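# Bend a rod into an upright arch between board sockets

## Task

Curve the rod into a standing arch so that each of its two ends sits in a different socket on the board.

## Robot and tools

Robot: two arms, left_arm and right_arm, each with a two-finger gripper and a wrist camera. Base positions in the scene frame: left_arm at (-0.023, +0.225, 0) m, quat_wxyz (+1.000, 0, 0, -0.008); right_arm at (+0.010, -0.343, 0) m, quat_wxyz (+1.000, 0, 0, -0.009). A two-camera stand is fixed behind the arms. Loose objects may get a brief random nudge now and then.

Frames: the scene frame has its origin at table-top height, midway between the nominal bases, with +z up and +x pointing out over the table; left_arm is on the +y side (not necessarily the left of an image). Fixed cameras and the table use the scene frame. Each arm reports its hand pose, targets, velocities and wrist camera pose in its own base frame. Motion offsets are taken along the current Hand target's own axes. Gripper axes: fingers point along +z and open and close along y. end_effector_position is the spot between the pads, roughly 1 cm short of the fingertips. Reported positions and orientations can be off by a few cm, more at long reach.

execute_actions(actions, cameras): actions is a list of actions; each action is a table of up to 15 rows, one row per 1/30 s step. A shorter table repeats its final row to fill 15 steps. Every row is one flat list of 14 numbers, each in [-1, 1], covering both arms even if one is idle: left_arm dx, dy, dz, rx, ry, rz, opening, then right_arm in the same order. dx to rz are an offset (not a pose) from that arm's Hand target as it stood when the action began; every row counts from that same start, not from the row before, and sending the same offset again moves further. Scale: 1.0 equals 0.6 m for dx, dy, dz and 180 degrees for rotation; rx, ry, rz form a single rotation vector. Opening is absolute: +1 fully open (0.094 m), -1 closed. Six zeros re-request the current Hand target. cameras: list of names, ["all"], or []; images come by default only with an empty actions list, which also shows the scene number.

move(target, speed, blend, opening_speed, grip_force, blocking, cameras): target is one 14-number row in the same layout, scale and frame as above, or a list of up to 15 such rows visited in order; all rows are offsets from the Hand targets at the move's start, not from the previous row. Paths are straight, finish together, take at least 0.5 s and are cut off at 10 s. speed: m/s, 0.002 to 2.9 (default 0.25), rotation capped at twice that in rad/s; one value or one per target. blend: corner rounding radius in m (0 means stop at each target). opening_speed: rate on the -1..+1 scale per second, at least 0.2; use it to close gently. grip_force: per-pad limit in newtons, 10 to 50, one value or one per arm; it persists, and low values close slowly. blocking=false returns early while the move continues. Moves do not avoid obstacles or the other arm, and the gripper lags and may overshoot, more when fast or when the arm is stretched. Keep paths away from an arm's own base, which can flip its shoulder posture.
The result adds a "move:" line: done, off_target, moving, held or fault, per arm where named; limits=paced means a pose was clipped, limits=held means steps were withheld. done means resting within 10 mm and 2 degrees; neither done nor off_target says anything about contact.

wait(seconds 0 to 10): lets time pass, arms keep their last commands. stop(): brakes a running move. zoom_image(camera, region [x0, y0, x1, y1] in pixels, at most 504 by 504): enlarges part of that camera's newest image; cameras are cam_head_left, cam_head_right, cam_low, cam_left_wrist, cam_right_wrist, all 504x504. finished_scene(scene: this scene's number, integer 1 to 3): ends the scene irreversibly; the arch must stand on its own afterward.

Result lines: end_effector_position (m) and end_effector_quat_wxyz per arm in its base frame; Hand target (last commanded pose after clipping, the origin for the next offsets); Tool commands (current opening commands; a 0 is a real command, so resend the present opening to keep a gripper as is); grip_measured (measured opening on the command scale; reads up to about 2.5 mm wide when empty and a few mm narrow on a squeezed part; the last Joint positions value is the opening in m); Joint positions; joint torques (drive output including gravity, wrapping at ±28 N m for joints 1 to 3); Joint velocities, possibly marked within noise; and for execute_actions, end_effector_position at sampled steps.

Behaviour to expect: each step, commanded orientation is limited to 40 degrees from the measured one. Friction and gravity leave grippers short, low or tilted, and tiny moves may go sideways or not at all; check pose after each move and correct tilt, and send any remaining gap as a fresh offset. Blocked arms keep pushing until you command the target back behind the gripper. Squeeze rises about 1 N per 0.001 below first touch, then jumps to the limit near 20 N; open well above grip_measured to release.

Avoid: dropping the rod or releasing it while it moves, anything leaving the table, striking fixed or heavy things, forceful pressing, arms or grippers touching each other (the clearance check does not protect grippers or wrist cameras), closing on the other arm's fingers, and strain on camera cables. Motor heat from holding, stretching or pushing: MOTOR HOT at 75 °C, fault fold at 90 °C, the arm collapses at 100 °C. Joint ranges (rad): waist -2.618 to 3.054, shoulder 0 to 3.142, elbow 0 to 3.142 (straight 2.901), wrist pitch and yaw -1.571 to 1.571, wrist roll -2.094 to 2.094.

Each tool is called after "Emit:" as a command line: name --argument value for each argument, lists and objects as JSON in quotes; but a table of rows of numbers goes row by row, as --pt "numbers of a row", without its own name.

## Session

Scene 2 done. Now scene 3.

Emit:
execute_actions --actions '[]' --cameras '["cam_head_left", "cam_head_right", "cam_left_wrist", "cam_right_wrist"]'

Emit:
zoom_image --camera "cam_head_left" --region '[150, 220, 400, 400]'

Emit:
zoom_image --camera "cam_head_right" --region '[150, 220, 400, 400]'

Scene clock: 0.00 s.
left_arm: end_effector_position=(+0.3843, +0.0391, +0.0886) grip_measured=+1.000 end_effector_quat_wxyz=(+0.572, -0.087, +0.811, +0.083) | right_arm: end_effector_position=(+0.3961, -0.0098, +0.0921) grip_measured=+1.000 end_effector_quat_wxyz=(+0.575, +0.040, +0.816, -0.046)
Joint positions: left_arm=[-0.008 1.533 0.338 0.846 -0.245 -0.05 0.094] | right_arm=[0.047 1.544 0.376 0.822 0.165 0.029 0.094]
Joint velocities: within noise
Joint torques (N m): no reading
Heat: left arm: 28 °C; right arm: 33 °C.
Hand target: left_arm +0.3868, +0.0399, +0.0949; +0.580, -0.091, +0.805, +0.083 | right_arm +0.3991, -0.0106, +0.1004; +0.585, +0.040, +0.808, -0.048
Tool commands: left_gripper/opening=+1.0 right_gripper/opening=+1.0
Images, in order (width x height): cam_head_left 504x504, cam_head_right 504x504, cam_left_wrist 504x504, cam_right_wrist 504x504.

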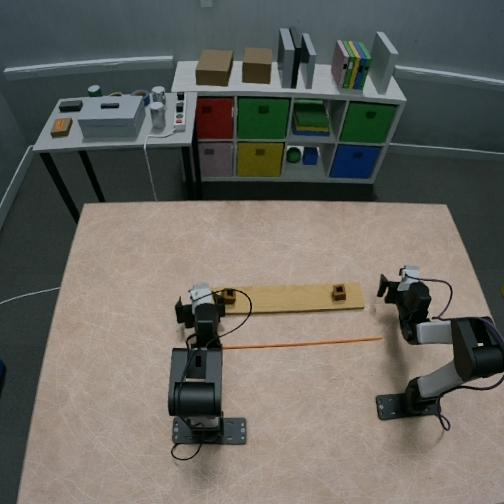

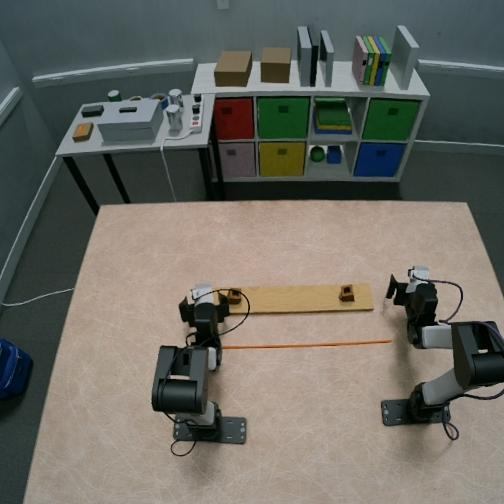

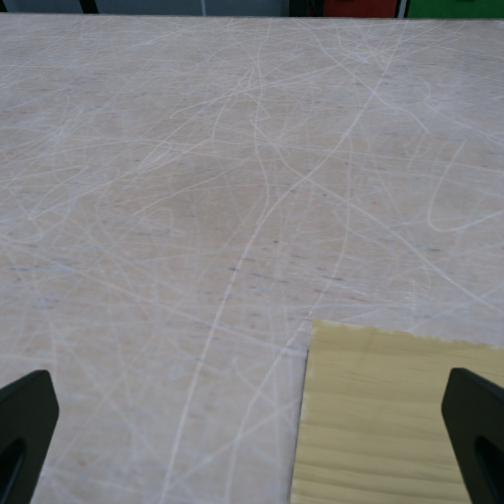

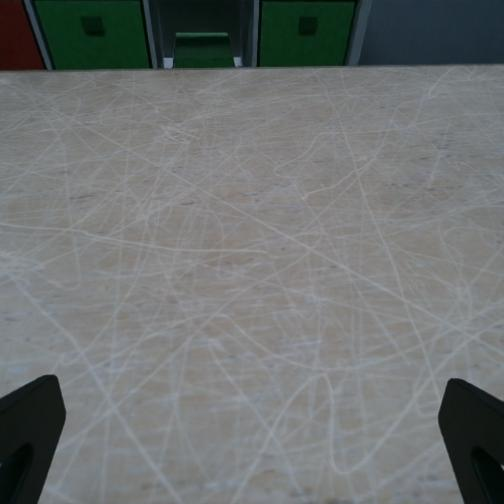

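Scaled by 2.016.

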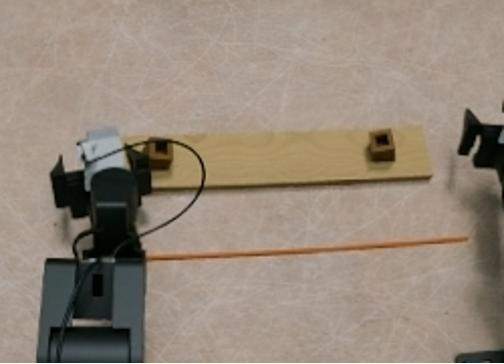

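Scaled by 2.016.

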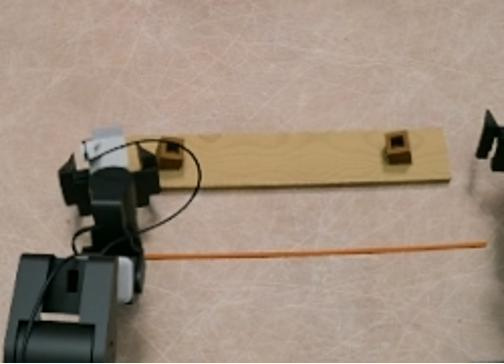

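Emit:
move --pt "-0.0717 -0.0065 -0.1832 0.0566 0.3953 0.062 -0.2 -0.0578 0.0932 -0.206 -0.0327 0.3983 -0.0272 -0.2" --pt "0.0328 0.0027 -0.2328 0.3164 0.3116 0.5159 -0.2 0.0623 0.1743 -0.3143 -0.3069 0.322 -0.4966 -0.2" --speed 0.35 --blend 0.03 --cameras '["cam_left_wrist", "cam_right_wrist"]'

Scene clock: 53.83 s.
left_arm: end_effector_position=(+0.2504, +0.0059, +0.1182) grip_measured=-0.197 end_effector_quat_wxyz=(-0.068, +0.685, +0.724, +0.045) | right_arm: end_effector_position=(+0.2200, +0.1172, +0.1140) grip_measured=-0.198 end_effector_quat_wxyz=(+0.081, +0.708, -0.699, +0.051)
Joint positions: left_arm=[-0.085 1.531 1.237 -1.327 -0.156 1.427 0.038] | right_arm=[0.583 1.611 1.295 -1.393 0.134 -0.992 0.038]
Joint torques (N m): left_arm=[-1.11 -6.79 6.01 0.23 -0.14 0.11] | right_arm=[-0.05 -11.19 5.19 0.29 0.13 -0.11]
Heat: left arm: 33 °C; right arm: 38 °C.
Hand target: left_arm +0.2520, +0.0070, +0.1200; -0.062, +0.694, +0.714, +0.061 | right_arm +0.2224, +0.1170, +0.1202; +0.061, +0.715, -0.694, +0.062
Off the commanded pose: left_arm 0.003 m, 2 deg | right_arm 0.007 m, 3 deg.
move: off_target (right_arm)
Images, in order (width x height): cam_left_wrist 504x504, cam_right_wrist 504x504.

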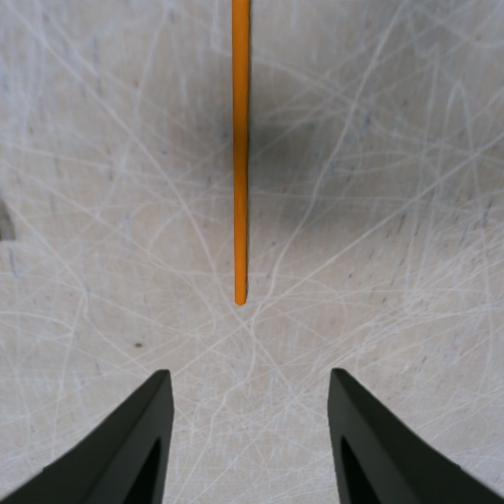

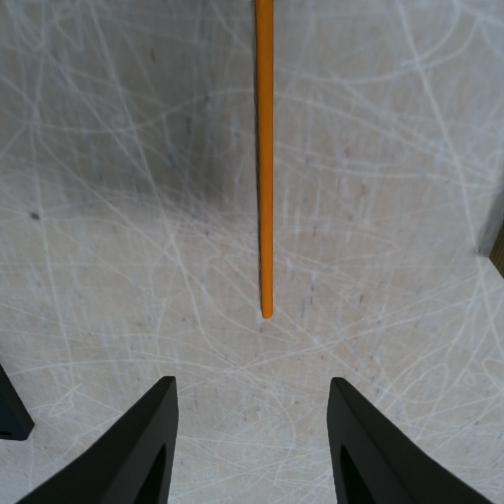

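Emit:
move --pt "-0.0418 0.0035 0.1805 0 0 0.0041 -0.2 -0.0173 -0.0028 0.1835 0 0 -0.0071 -0.2" --pt "-0.0418 0.0035 0.1805 0 0 0.0041 -1 -0.0173 -0.0028 0.1835 0 0 -0.0071 -1" --speed 0.15 --opening_speed 0.9 --cameras '["cam_left_wrist", "cam_right_wrist"]'

Scene clock: 84.13 s.
left_arm: end_effector_position=(+0.2584, +0.0032, +0.0182) grip_measured=-0.917 end_effector_quat_wxyz=(-0.056, +0.691, +0.718, +0.068) | right_arm: end_effector_position=(+0.2216, +0.1083, +0.0157) grip_measured=-0.912 end_effector_quat_wxyz=(+0.062, +0.720, -0.688, +0.063)
Joint positions: left_arm=[-0.106 1.619 0.911 -0.869 -0.176 1.427 0.004] | right_arm=[0.562 1.66 0.943 -0.945 0.152 -1.047 0.004]
Joint torques (N m): left_arm=[-1.13 -3.71 4.89 0.31 -0.05 0.01] | right_arm=[-1.17 -5.94 4.9 0.38 0.08 -0.11]
Heat: left arm: 31 °C; right arm: 33 °C.
Hand target: left_arm +0.2543, +0.0011, +0.0089; -0.062, +0.699, +0.710, +0.061 | right_arm +0.2245, +0.1082, +0.0100; +0.061, +0.722, -0.686, +0.062
Off the commanded pose: left_arm 0.010 m, 2 deg | right_arm 0.006 m, 0 deg.
move: done; target 2's new opening was sent with left_arm's hand 0.016 m and 3 deg from that target
Images, in order (width x height): cam_left_wrist 504x504, cam_right_wrist 504x504.

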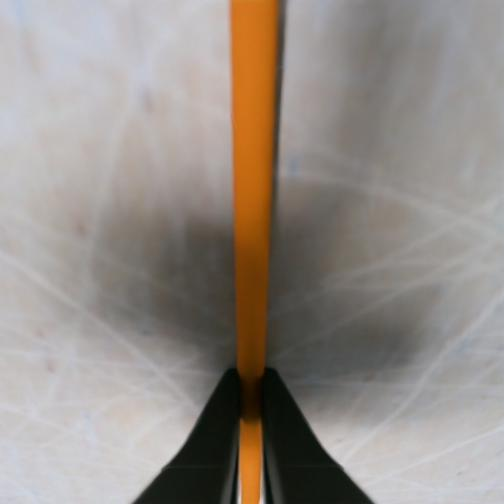

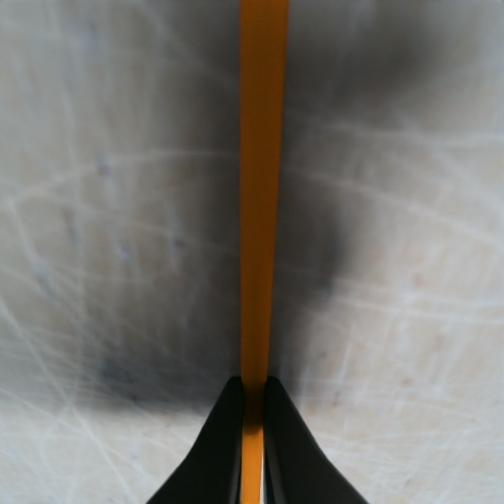

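Emit:
move --pt "0.0233 0.0033 -0.1332 0 0 0 -1 0.0233 -0.003 -0.1312 0 0 0 -1" --pt "0.014 0.0242 -0.1857 -0.118 -0.1097 -0.043 -1 0.0165 -0.0195 -0.183 0.118 -0.1097 0.043 -1" --pt "-0.0022 0.0547 -0.2478 -0.2209 -0.2105 -0.1275 -1 0.001 -0.0457 -0.245 0.2209 -0.2105 0.1275 -1" --speed 0.13 --blend 0.01 --cameras '["cam_head_left", "cam_head_right"]'

Scene clock: 114.80 s.
left_arm: end_effector_position=(+0.2843, -0.0111, +0.1483) grip_measured=-0.917 end_effector_quat_wxyz=(+0.372, +0.519, +0.762, +0.108) | right_arm: end_effector_position=(+0.2414, +0.1167, +0.1396) grip_measured=-0.912 end_effector_quat_wxyz=(+0.365, -0.548, +0.748, -0.084)
Joint positions: left_arm=[0.163 0.949 0.696 -0.58 0.335 1.229 0.004] | right_arm=[0.487 0.842 0.632 -0.595 0.057 -0.8 0.004]
Joint torques (N m): left_arm=[-0.34 -2.47 7.27 1.98 1.11 -0.55] | right_arm=[1.02 -2.86 6.9 2.54 -0.42 0.23]
Heat: left arm: 30 °C; right arm: 33 °C.
Hand target: left_arm +0.2878, -0.0254, +0.1552; +0.414, +0.511, +0.750, +0.079 | right_arm +0.2511, +0.1344, +0.1548; +0.415, -0.535, +0.733, -0.065
Off the commanded pose: left_arm 0.016 m, 6 deg | right_arm 0.025 m, 7 deg.
move: off_target (left_arm, right_arm)
Images, in order (width x height): cam_head_left 504x504, cam_head_right 504x504.

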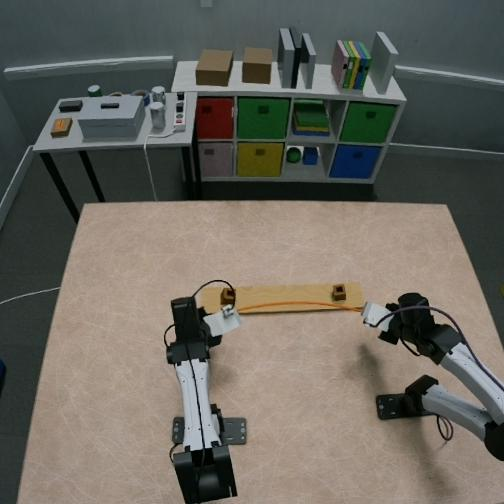

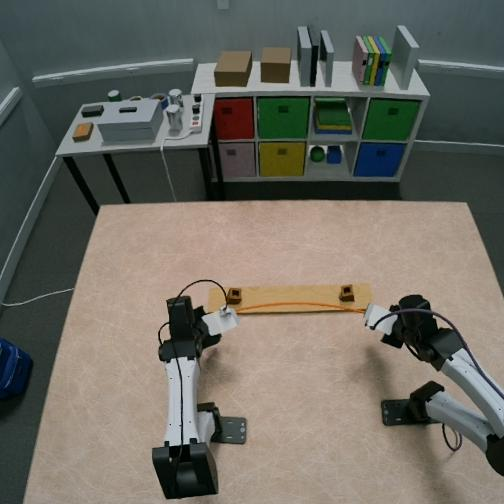

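Emit:
move --pt "-0.0615 0.033 0.0018 -0.1057 -0.0623 -0.113 -1 -0.0607 -0.0302 -0.0022 0.1057 -0.0623 0.113 -1" --pt "-0.1267 0.0653 0.0058 -0.1993 -0.0872 -0.2491 -1 -0.111 -0.0465 0.0148 0.1993 -0.0872 0.2491 -1" --speed 0.13 --blend 0.01 --cameras '["cam_head_left", "cam_head_right", "cam_low", "cam_left_wrist", "cam_right_wrist"]'

Emit:
zoom_image --camera "cam_low" --region '[220, 170, 330, 300]'

Emit:
zoom_image --camera "cam_head_left" --region '[190, 230, 380, 320]'

Scene clock: 136.57 s.
left_arm: end_effector_position=(+0.3186, -0.0561, +0.1890) grip_measured=-0.917 end_effector_quat_wxyz=(+0.589, +0.088, +0.793, +0.128) | right_arm: end_effector_position=(+0.2748, +0.1565, +0.1734) grip_measured=-0.912 end_effector_quat_wxyz=(+0.600, -0.123, +0.780, -0.130)
Joint positions: left_arm=[-0.449 0.887 0.415 0.15 -0.529 0.158 0.004] | right_arm=[1.001 1.095 0.456 0.161 1.005 0.042 0.004]
Joint torques (N m): left_arm=[-1.98 -0.94 10.4 3.11 0.17 -0.99] | right_arm=[1.07 -2.56 10.92 2.84 -0.07 0.5]
Heat: left arm: 30 °C; right arm: 41 °C.
Hand target: left_arm +0.3280, -0.0714, +0.2150; +0.639, +0.050, +0.764, +0.072 | right_arm +0.2830, +0.1817, +0.2000; +0.640, -0.075, +0.763, -0.050
Off the commanded pose: left_arm 0.032 m, 10 deg | right_arm 0.038 m, 12 deg.
move: off_target (left_arm, right_arm)

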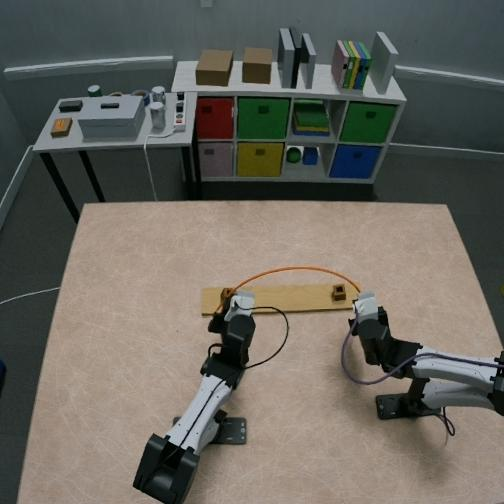

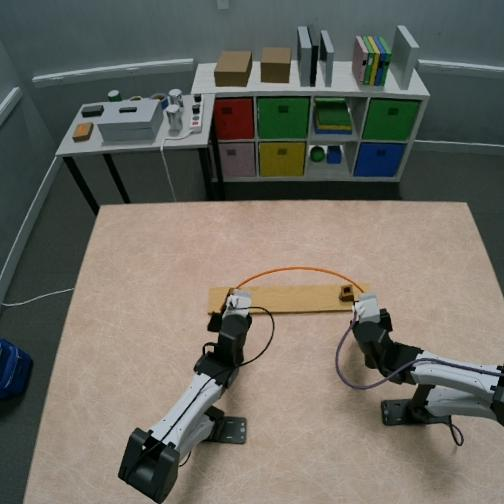

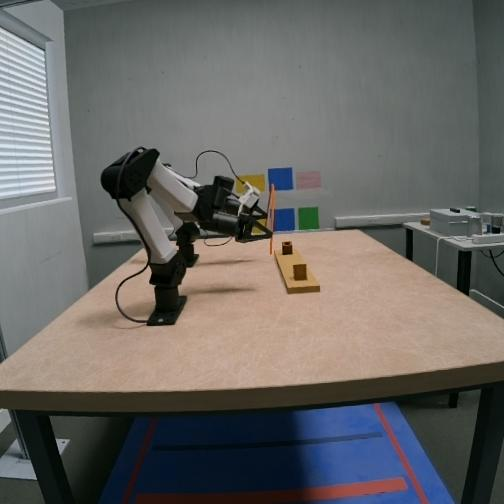

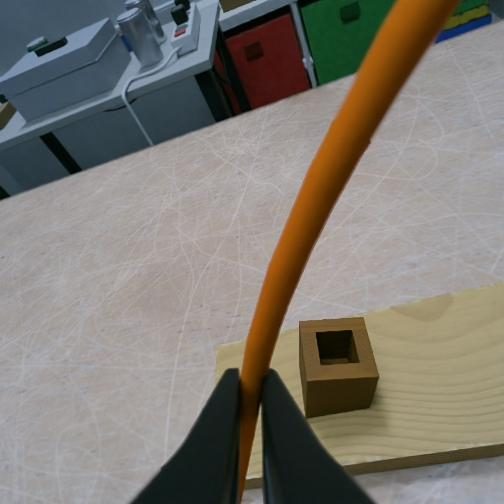

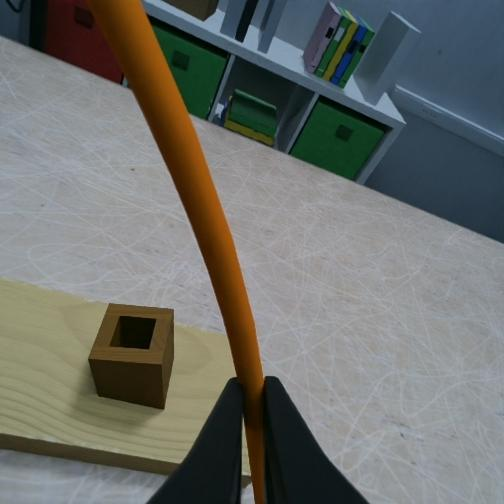

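Scaled by 3.877.

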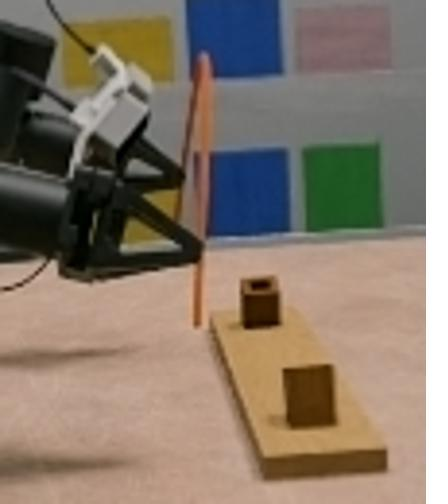

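Scaled by 2.653.

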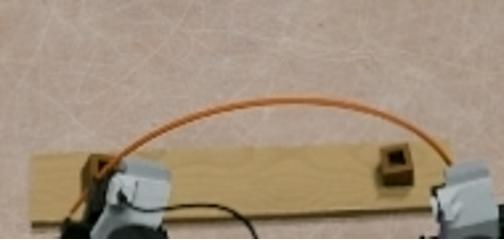

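Emit:
move --target '[0.0205, -0.0423, 0.0827, 0.0113, -0.0555, -0.0435, -1, 0.0142, 0.059, 0.1003, 0.0079, -0.055, 0.067, -1]' --speed 0.1 --cameras '["cam_head_left", "cam_head_right", "cam_low", "cam_left_wrist", "cam_right_wrist"]'

Emit:
zoom_image --camera "cam_low" --region '[250, 180, 330, 300]'

Emit:
zoom_image --camera "cam_head_left" --region '[190, 240, 380, 330]'

Emit:
zoom_image --camera "cam_head_right" --region '[190, 240, 380, 330]'

Scene clock: 184.97 s.
left_arm: end_effector_position=(+0.3732, -0.0724, +0.1775) grip_measured=-0.917 end_effector_quat_wxyz=(+0.674, +0.015, +0.734, +0.084) | right_arm: end_effector_position=(+0.3308, +0.1902, +0.1537) grip_measured=-0.912 end_effector_quat_wxyz=(+0.675, -0.003, +0.735, -0.067)
Joint positions: left_arm=[-0.423 1.354 0.356 0.908 -0.524 0.1 0.004] | right_arm=[0.917 1.615 0.467 0.999 1.007 0.022 0.004]
Joint torques (N m): left_arm=[-0.88 -2.88 6.57 3 0.95 -0.83] | right_arm=[-0.02 -5.59 8.43 2.87 -0.89 0.18]
Heat: left arm: 44 °C; right arm: 47 °C.
Hand target: left_arm +0.3750, -0.0922, +0.1903; +0.706, +0.015, +0.708, +0.010 | right_arm +0.3390, +0.2162, +0.1751; +0.706, +0.009, +0.708, +0.015
Off the commanded pose: left_arm 0.024 m, 10 deg | right_arm 0.035 m, 11 deg.
move: off_target (left_arm, right_arm)

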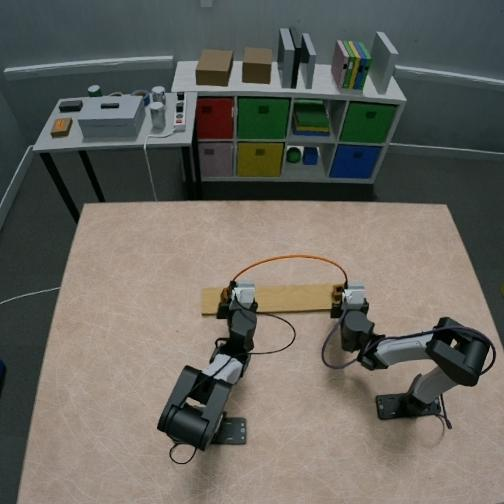

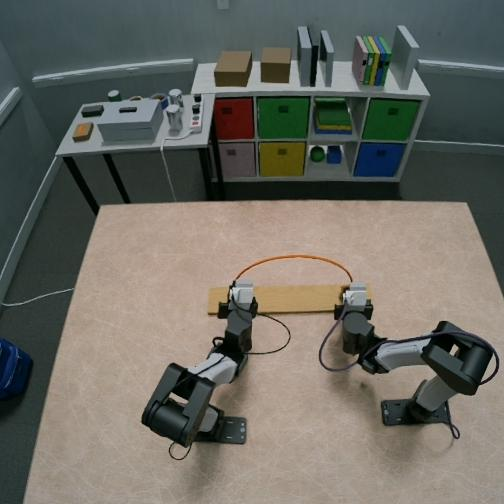

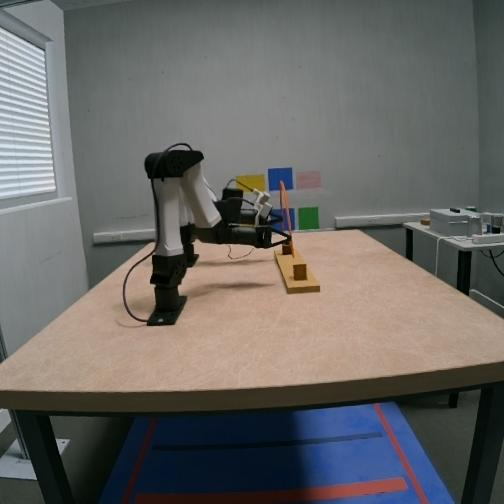

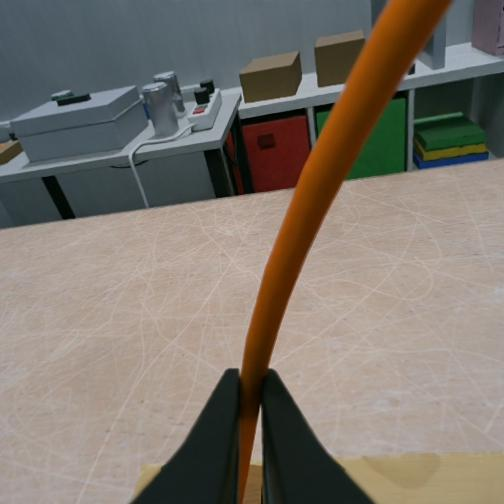

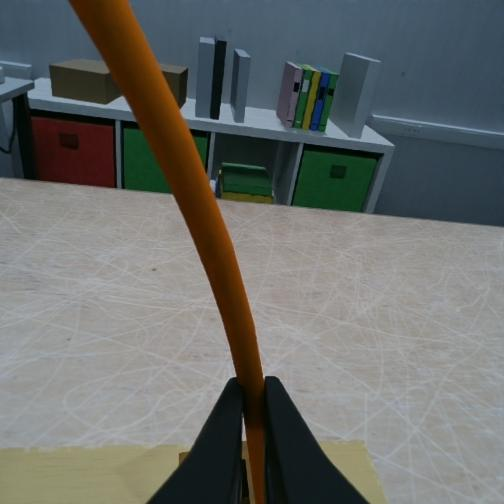

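Scaled by 4.200.

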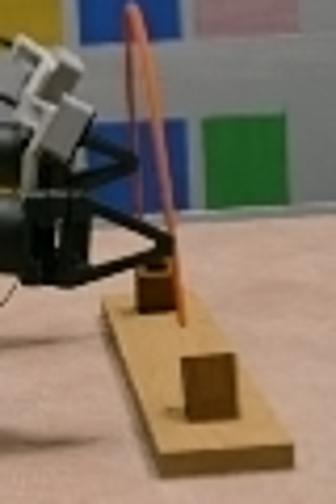

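Scaled by 2.653.

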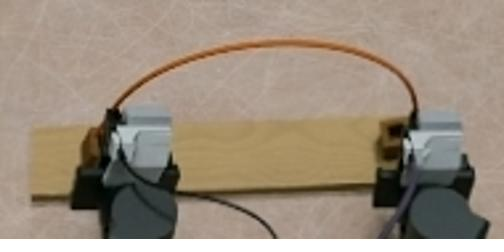

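Scaled by 2.653.

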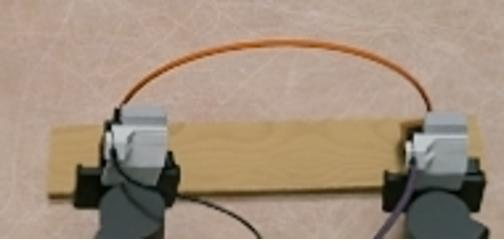

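Emit:
move --target '[0.041, -0.018, 0.0253, 0, 0.0222, 0, -1, 0.0173, 0.0242, 0.0352, 0, 0.0222, 0, -1]' --speed 0.08 --cameras '["cam_head_left", "cam_head_right", "cam_low", "cam_left_wrist", "cam_right_wrist"]'

Emit:
zoom_image --camera "cam_low" --region '[260, 190, 320, 290]'

Emit:
zoom_image --camera "cam_left_wrist" --region '[180, 404, 340, 504]'

Emit:
zoom_image --camera "cam_right_wrist" --region '[170, 404, 330, 504]'

Emit:
zoom_image --camera "cam_head_left" --region '[205, 260, 255, 310]'

Emit:
zoom_image --camera "cam_head_right" --region '[325, 260, 375, 310]'

Scene clock: 216.93 s.
left_arm: end_effector_position=(+0.3802, -0.0755, +0.1457) grip_measured=-0.917 end_effector_quat_wxyz=(+0.649, +0.012, +0.756, +0.081) | right_arm: end_effector_position=(+0.3521, +0.2019, +0.1598) grip_measured=-0.912 end_effector_quat_wxyz=(+0.678, +0.017, +0.732, -0.059)
Joint positions: left_arm=[-0.423 1.472 0.36 0.945 -0.524 0.055 0.004] | right_arm=[0.888 1.682 0.568 0.98 0.993 0.049 0.004]
Joint torques (N m): left_arm=[-2.04 -3.12 9.84 2.68 0.8 -0.68] | right_arm=[0.28 -6.5 9.47 1.73 -1.11 0.55]
Heat: left arm: 46 °C; right arm: 52 °C.
Hand target: left_arm +0.3900, -0.1022, +0.1652; +0.681, +0.015, +0.732, +0.010 | right_arm +0.3600, +0.2312, +0.1651; +0.681, +0.009, +0.732, +0.015
Off the commanded pose: left_arm 0.035 m, 9 deg | right_arm 0.031 m, 9 deg.
move: off_target (left_arm, right_arm)

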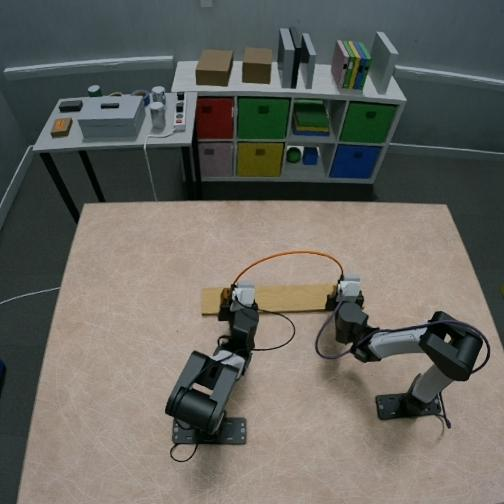

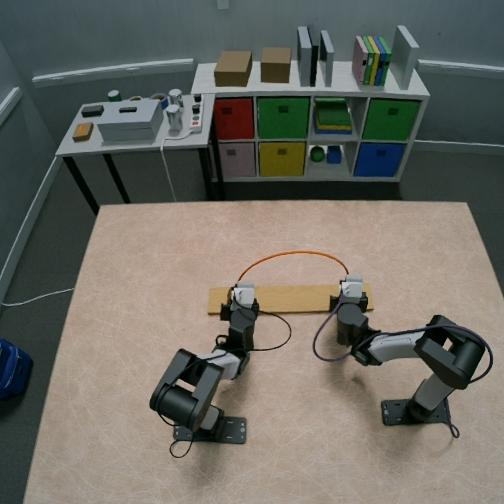

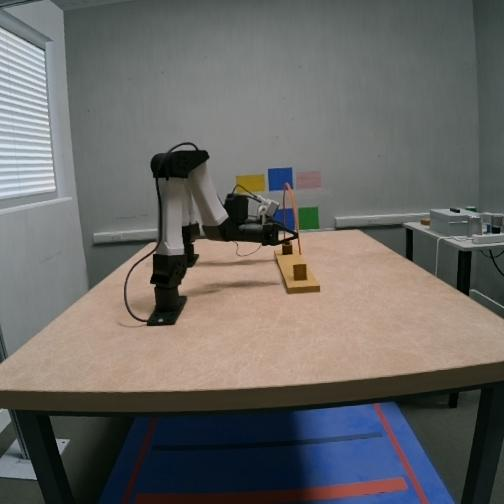

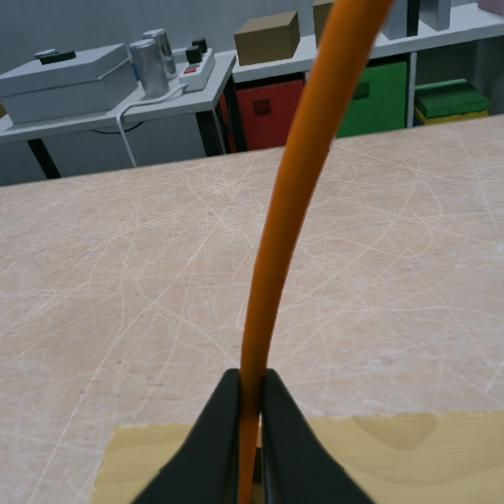

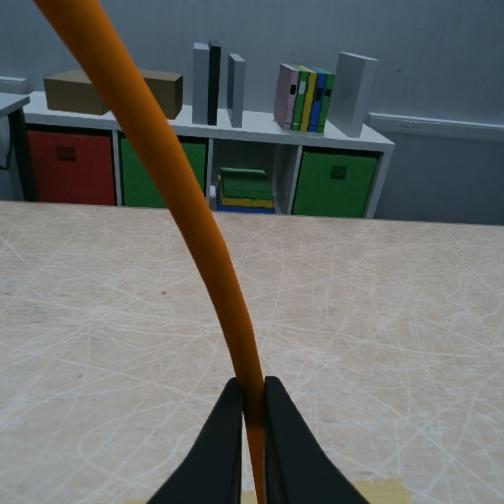

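Scaled by 5.040.

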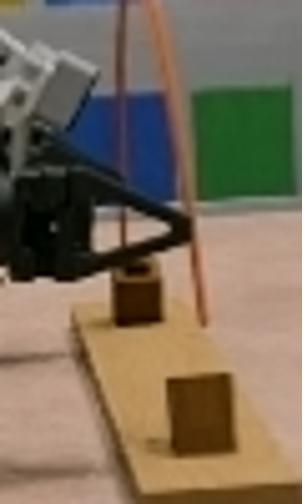

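Scaled by 3.150.

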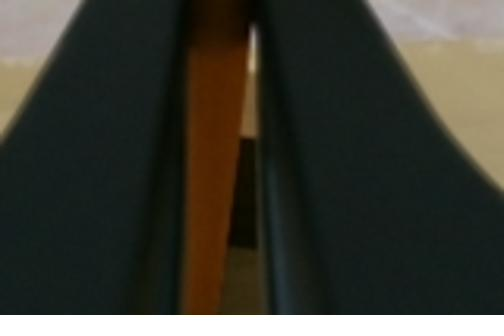

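Scaled by 3.150.

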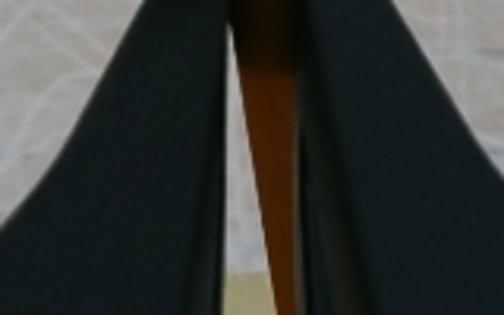

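Scaled by 10.080.

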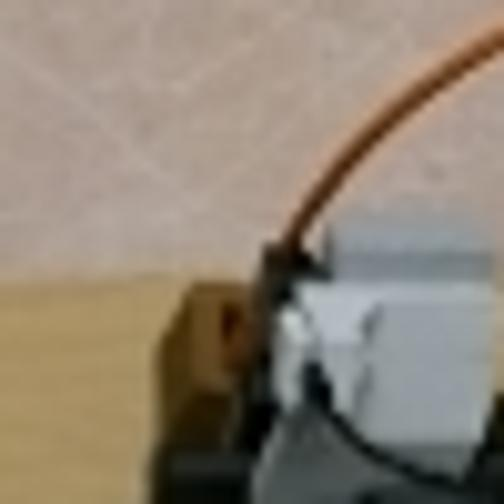

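Scaled by 10.080.

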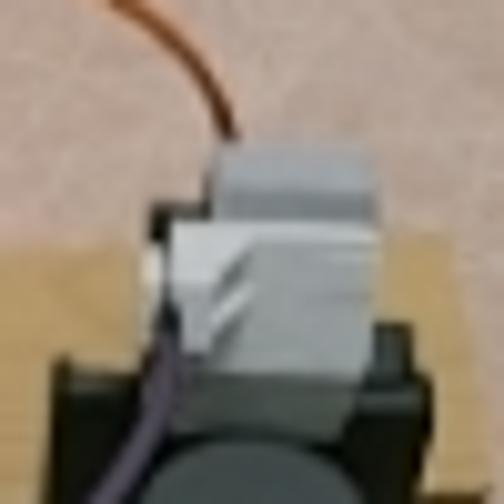

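Emit:
zoom_image --camera "cam_head_left" --region '[218, 280, 242, 304]'

Emit:
zoom_image --camera "cam_low" --region '[275, 215, 305, 260]'

Scaled by 21.000.

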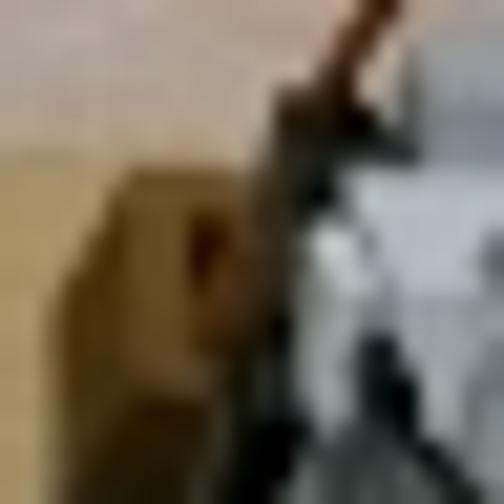

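Scaled by 11.200.

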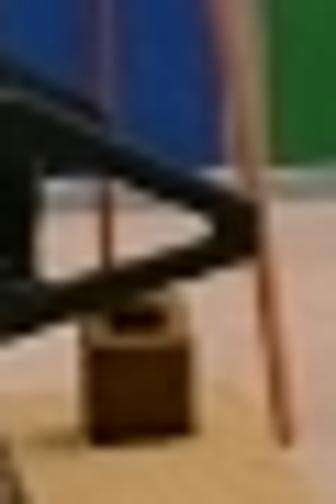

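Emit:
move --target '[-0.0263, -0.0057, 0.0165, 0, -0.0083, 0, -1, 0.0135, 0.0095, 0.0028, 0, 0.0278, 0, -1]' --speed 0.08 --cameras '["cam_head_left", "cam_head_right", "cam_low", "cam_left_wrist", "cam_right_wrist"]'

Emit:
zoom_image --camera "cam_low" --region '[260, 190, 320, 290]'

Emit:
zoom_image --camera "cam_left_wrist" --region '[180, 404, 340, 504]'

Emit:
zoom_image --camera "cam_right_wrist" --region '[170, 404, 330, 504]'

Emit:
zoom_image --camera "cam_head_left" --region '[213, 270, 243, 300]'

Emit:
zoom_image --camera "cam_head_right" --region '[325, 260, 375, 310]'

Scene clock: 284.70 s.
left_arm: end_effector_position=(+0.3899, -0.0799, +0.1582) grip_measured=-0.917 end_effector_quat_wxyz=(+0.660, +0.007, +0.747, +0.076) | right_arm: end_effector_position=(+0.3551, +0.2063, +0.1421) grip_measured=-0.912 end_effector_quat_wxyz=(+0.644, +0.014, +0.762, -0.066)
Joint positions: left_arm=[-0.423 1.485 0.405 0.945 -0.524 0.055 0.004] | right_arm=[0.888 1.682 0.624 0.763 0.988 0.167 0.004]
Joint torques (N m): left_arm=[-1.68 -3.6 10.85 2.58 0.83 -0.51] | right_arm=[0.66 -10.09 9.76 1.68 -1.09 0.41]
Heat: left arm: 41 °C; right arm: 42 °C.
Hand target: left_arm +0.4011, -0.1062, +0.1801; +0.690, +0.015, +0.723, +0.010 | right_arm +0.3611, +0.2373, +0.1571; +0.649, +0.008, +0.761, +0.015
Off the commanded pose: left_arm 0.036 m, 9 deg | right_arm 0.035 m, 9 deg.
move: off_target (left_arm, right_arm)

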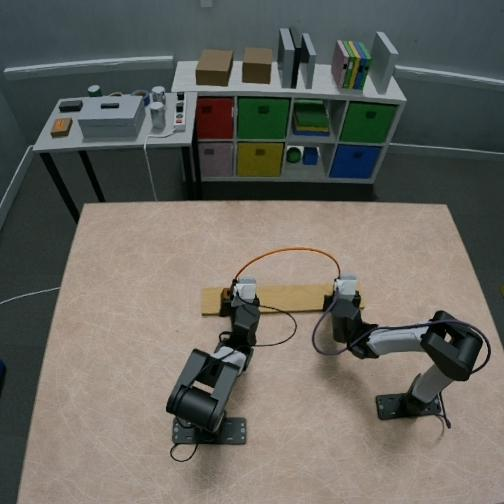

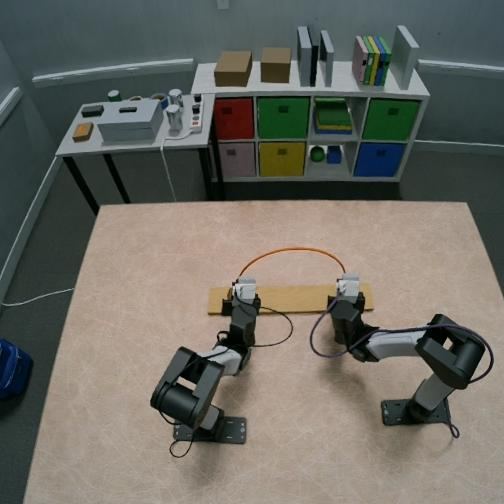

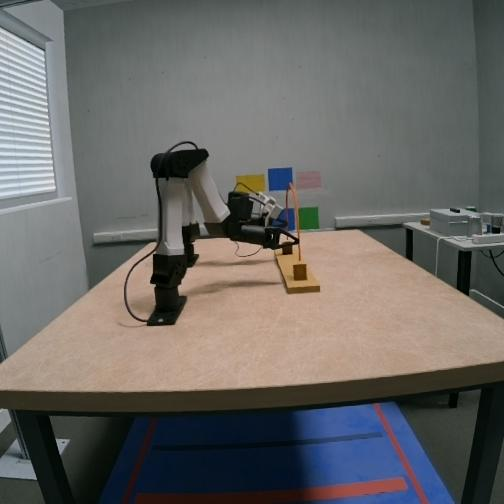

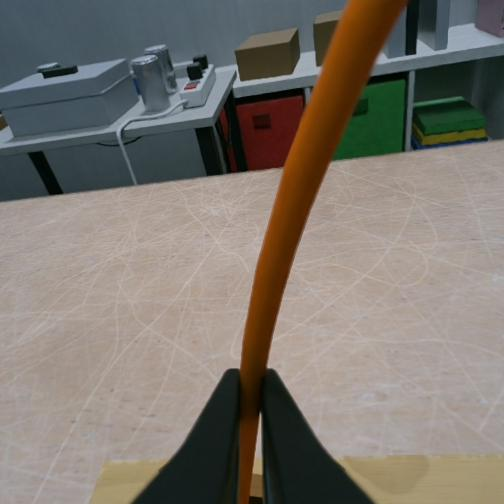

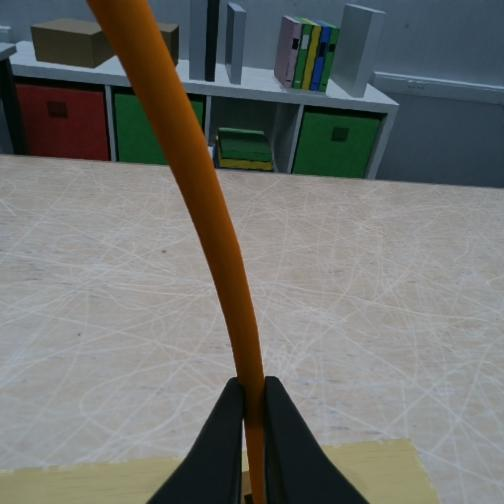

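Scaled by 5.040.

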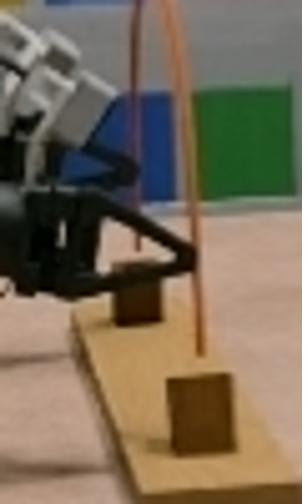

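Scaled by 3.150.

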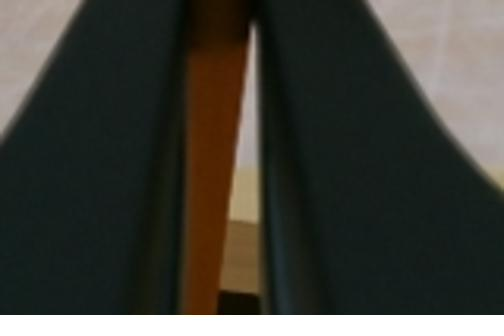

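Scaled by 3.150.

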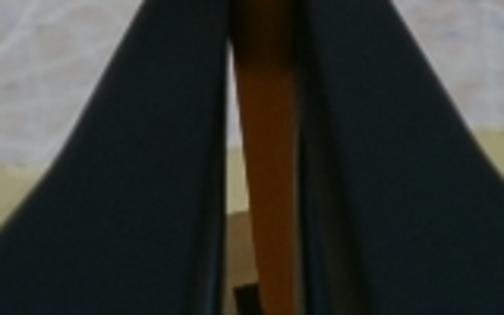

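Scaled by 16.800.

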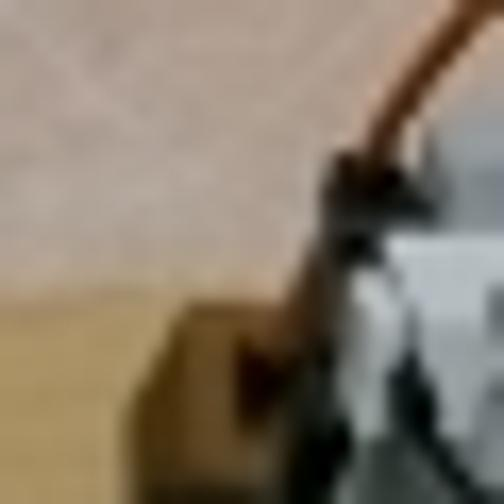

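Scaled by 10.080.

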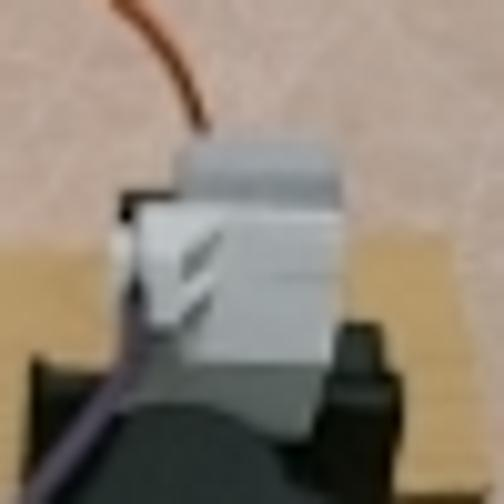

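Emit:
zoom_image --camera "cam_low" --region '[260, 170, 330, 250]'

Scaled by 6.300.

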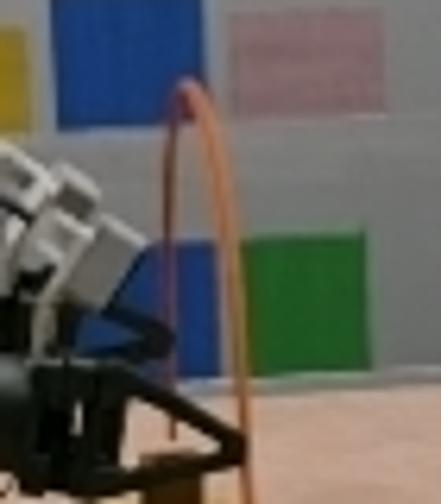

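Emit:
move --target '[0.03, -0.001, -0.0003, 0, -0.0111, 0, -1, 0.0365, -0.0012, 0.0042, 0, -0.0111, 0, -1]' --speed 0.06 --cameras '["cam_head_left", "cam_head_right", "cam_low", "cam_left_wrist", "cam_right_wrist"]'

Emit:
zoom_image --camera "cam_low" --region '[260, 170, 330, 290]'

Emit:
zoom_image --camera "cam_left_wrist" --region '[180, 404, 340, 504]'

Emit:
zoom_image --camera "cam_right_wrist" --region '[170, 404, 330, 504]'

Emit:
zoom_image --camera "cam_head_left" --region '[213, 270, 243, 300]'

Scene clock: 325.60 s.
left_arm: end_effector_position=(+0.3983, -0.0837, +0.1473) grip_measured=-0.917 end_effector_quat_wxyz=(+0.672, +0.001, +0.737, +0.071) | right_arm: end_effector_position=(+0.3571, +0.2087, +0.1289) grip_measured=-0.912 end_effector_quat_wxyz=(+0.641, +0.011, +0.764, -0.070)
Joint positions: left_arm=[-0.423 1.612 0.405 1.107 -0.524 0.055 0.004] | right_arm=[0.888 1.736 0.624 0.802 0.988 0.167 0.004]
Joint torques (N m): left_arm=[-1.73 -4.11 6.12 2.99 0.84 -0.36] | right_arm=[1.13 -6.6 5.7 2.83 -0.93 0.27]
Heat: left arm: 42 °C; right arm: 40 °C.
Hand target: left_arm +0.4000, -0.1062, +0.1621; +0.703, +0.015, +0.711, +0.010 | right_arm +0.3601, +0.2373, +0.1352; +0.662, +0.008, +0.749, +0.015
Off the commanded pose: left_arm 0.027 m, 9 deg | right_arm 0.029 m, 10 deg.
move: off_target (left_arm, right_arm)

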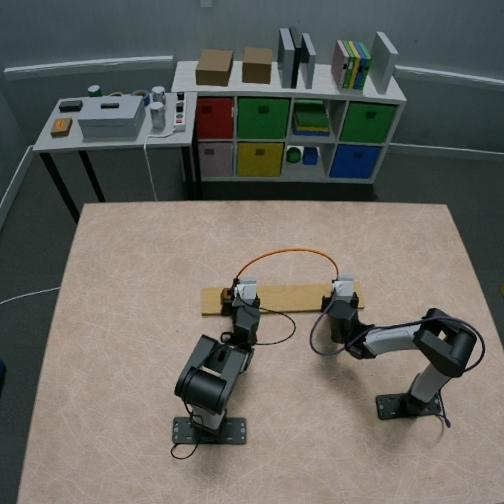

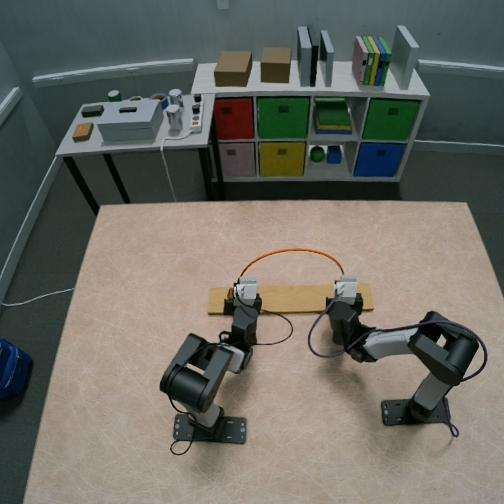

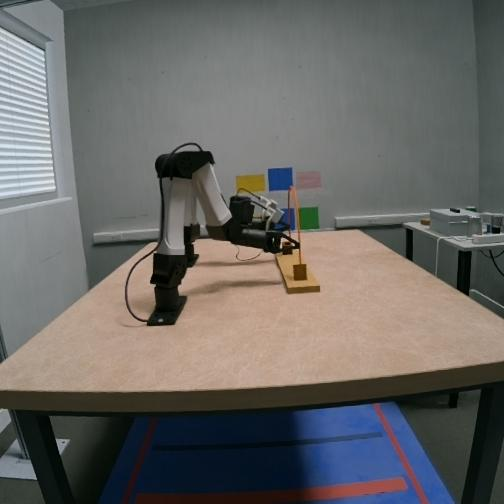

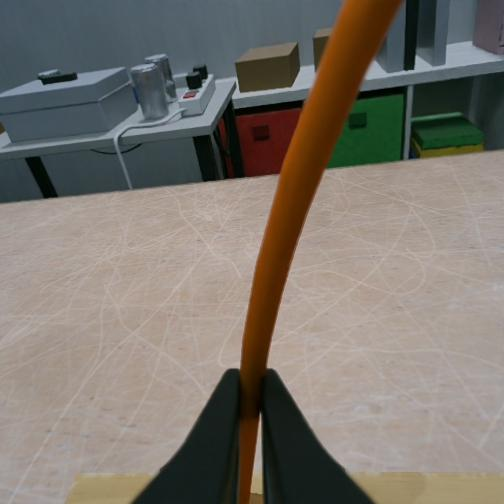

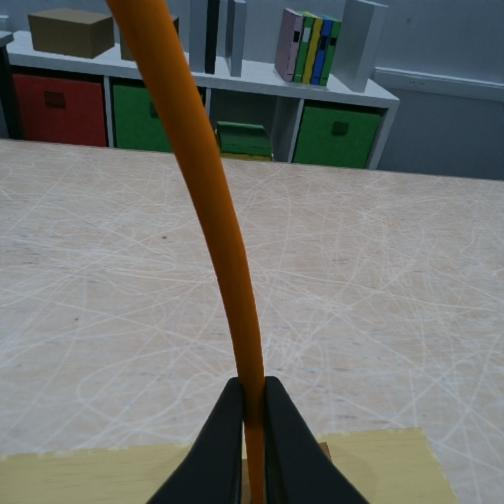

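Scaled by 4.200.

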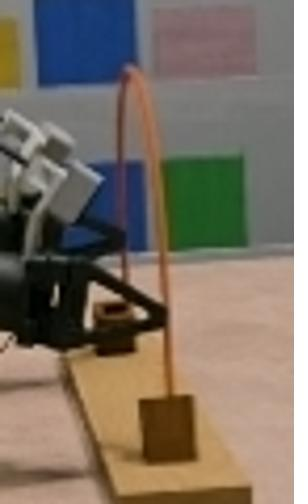

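Scaled by 3.150.

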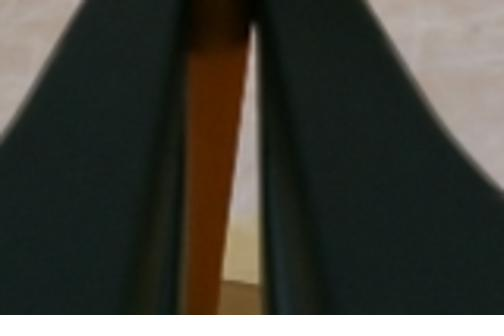

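Scaled by 3.150.

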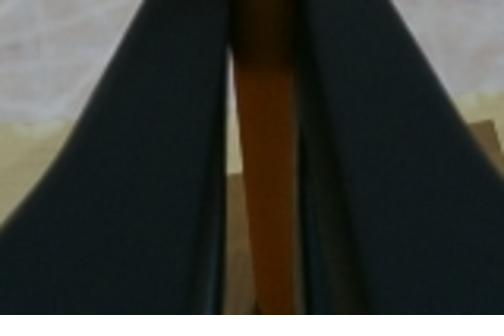

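Scaled by 16.800.

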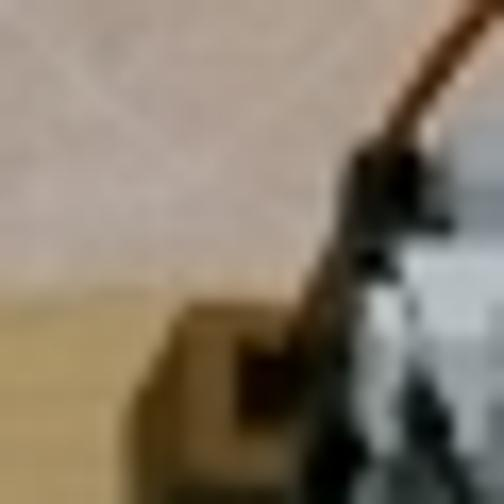

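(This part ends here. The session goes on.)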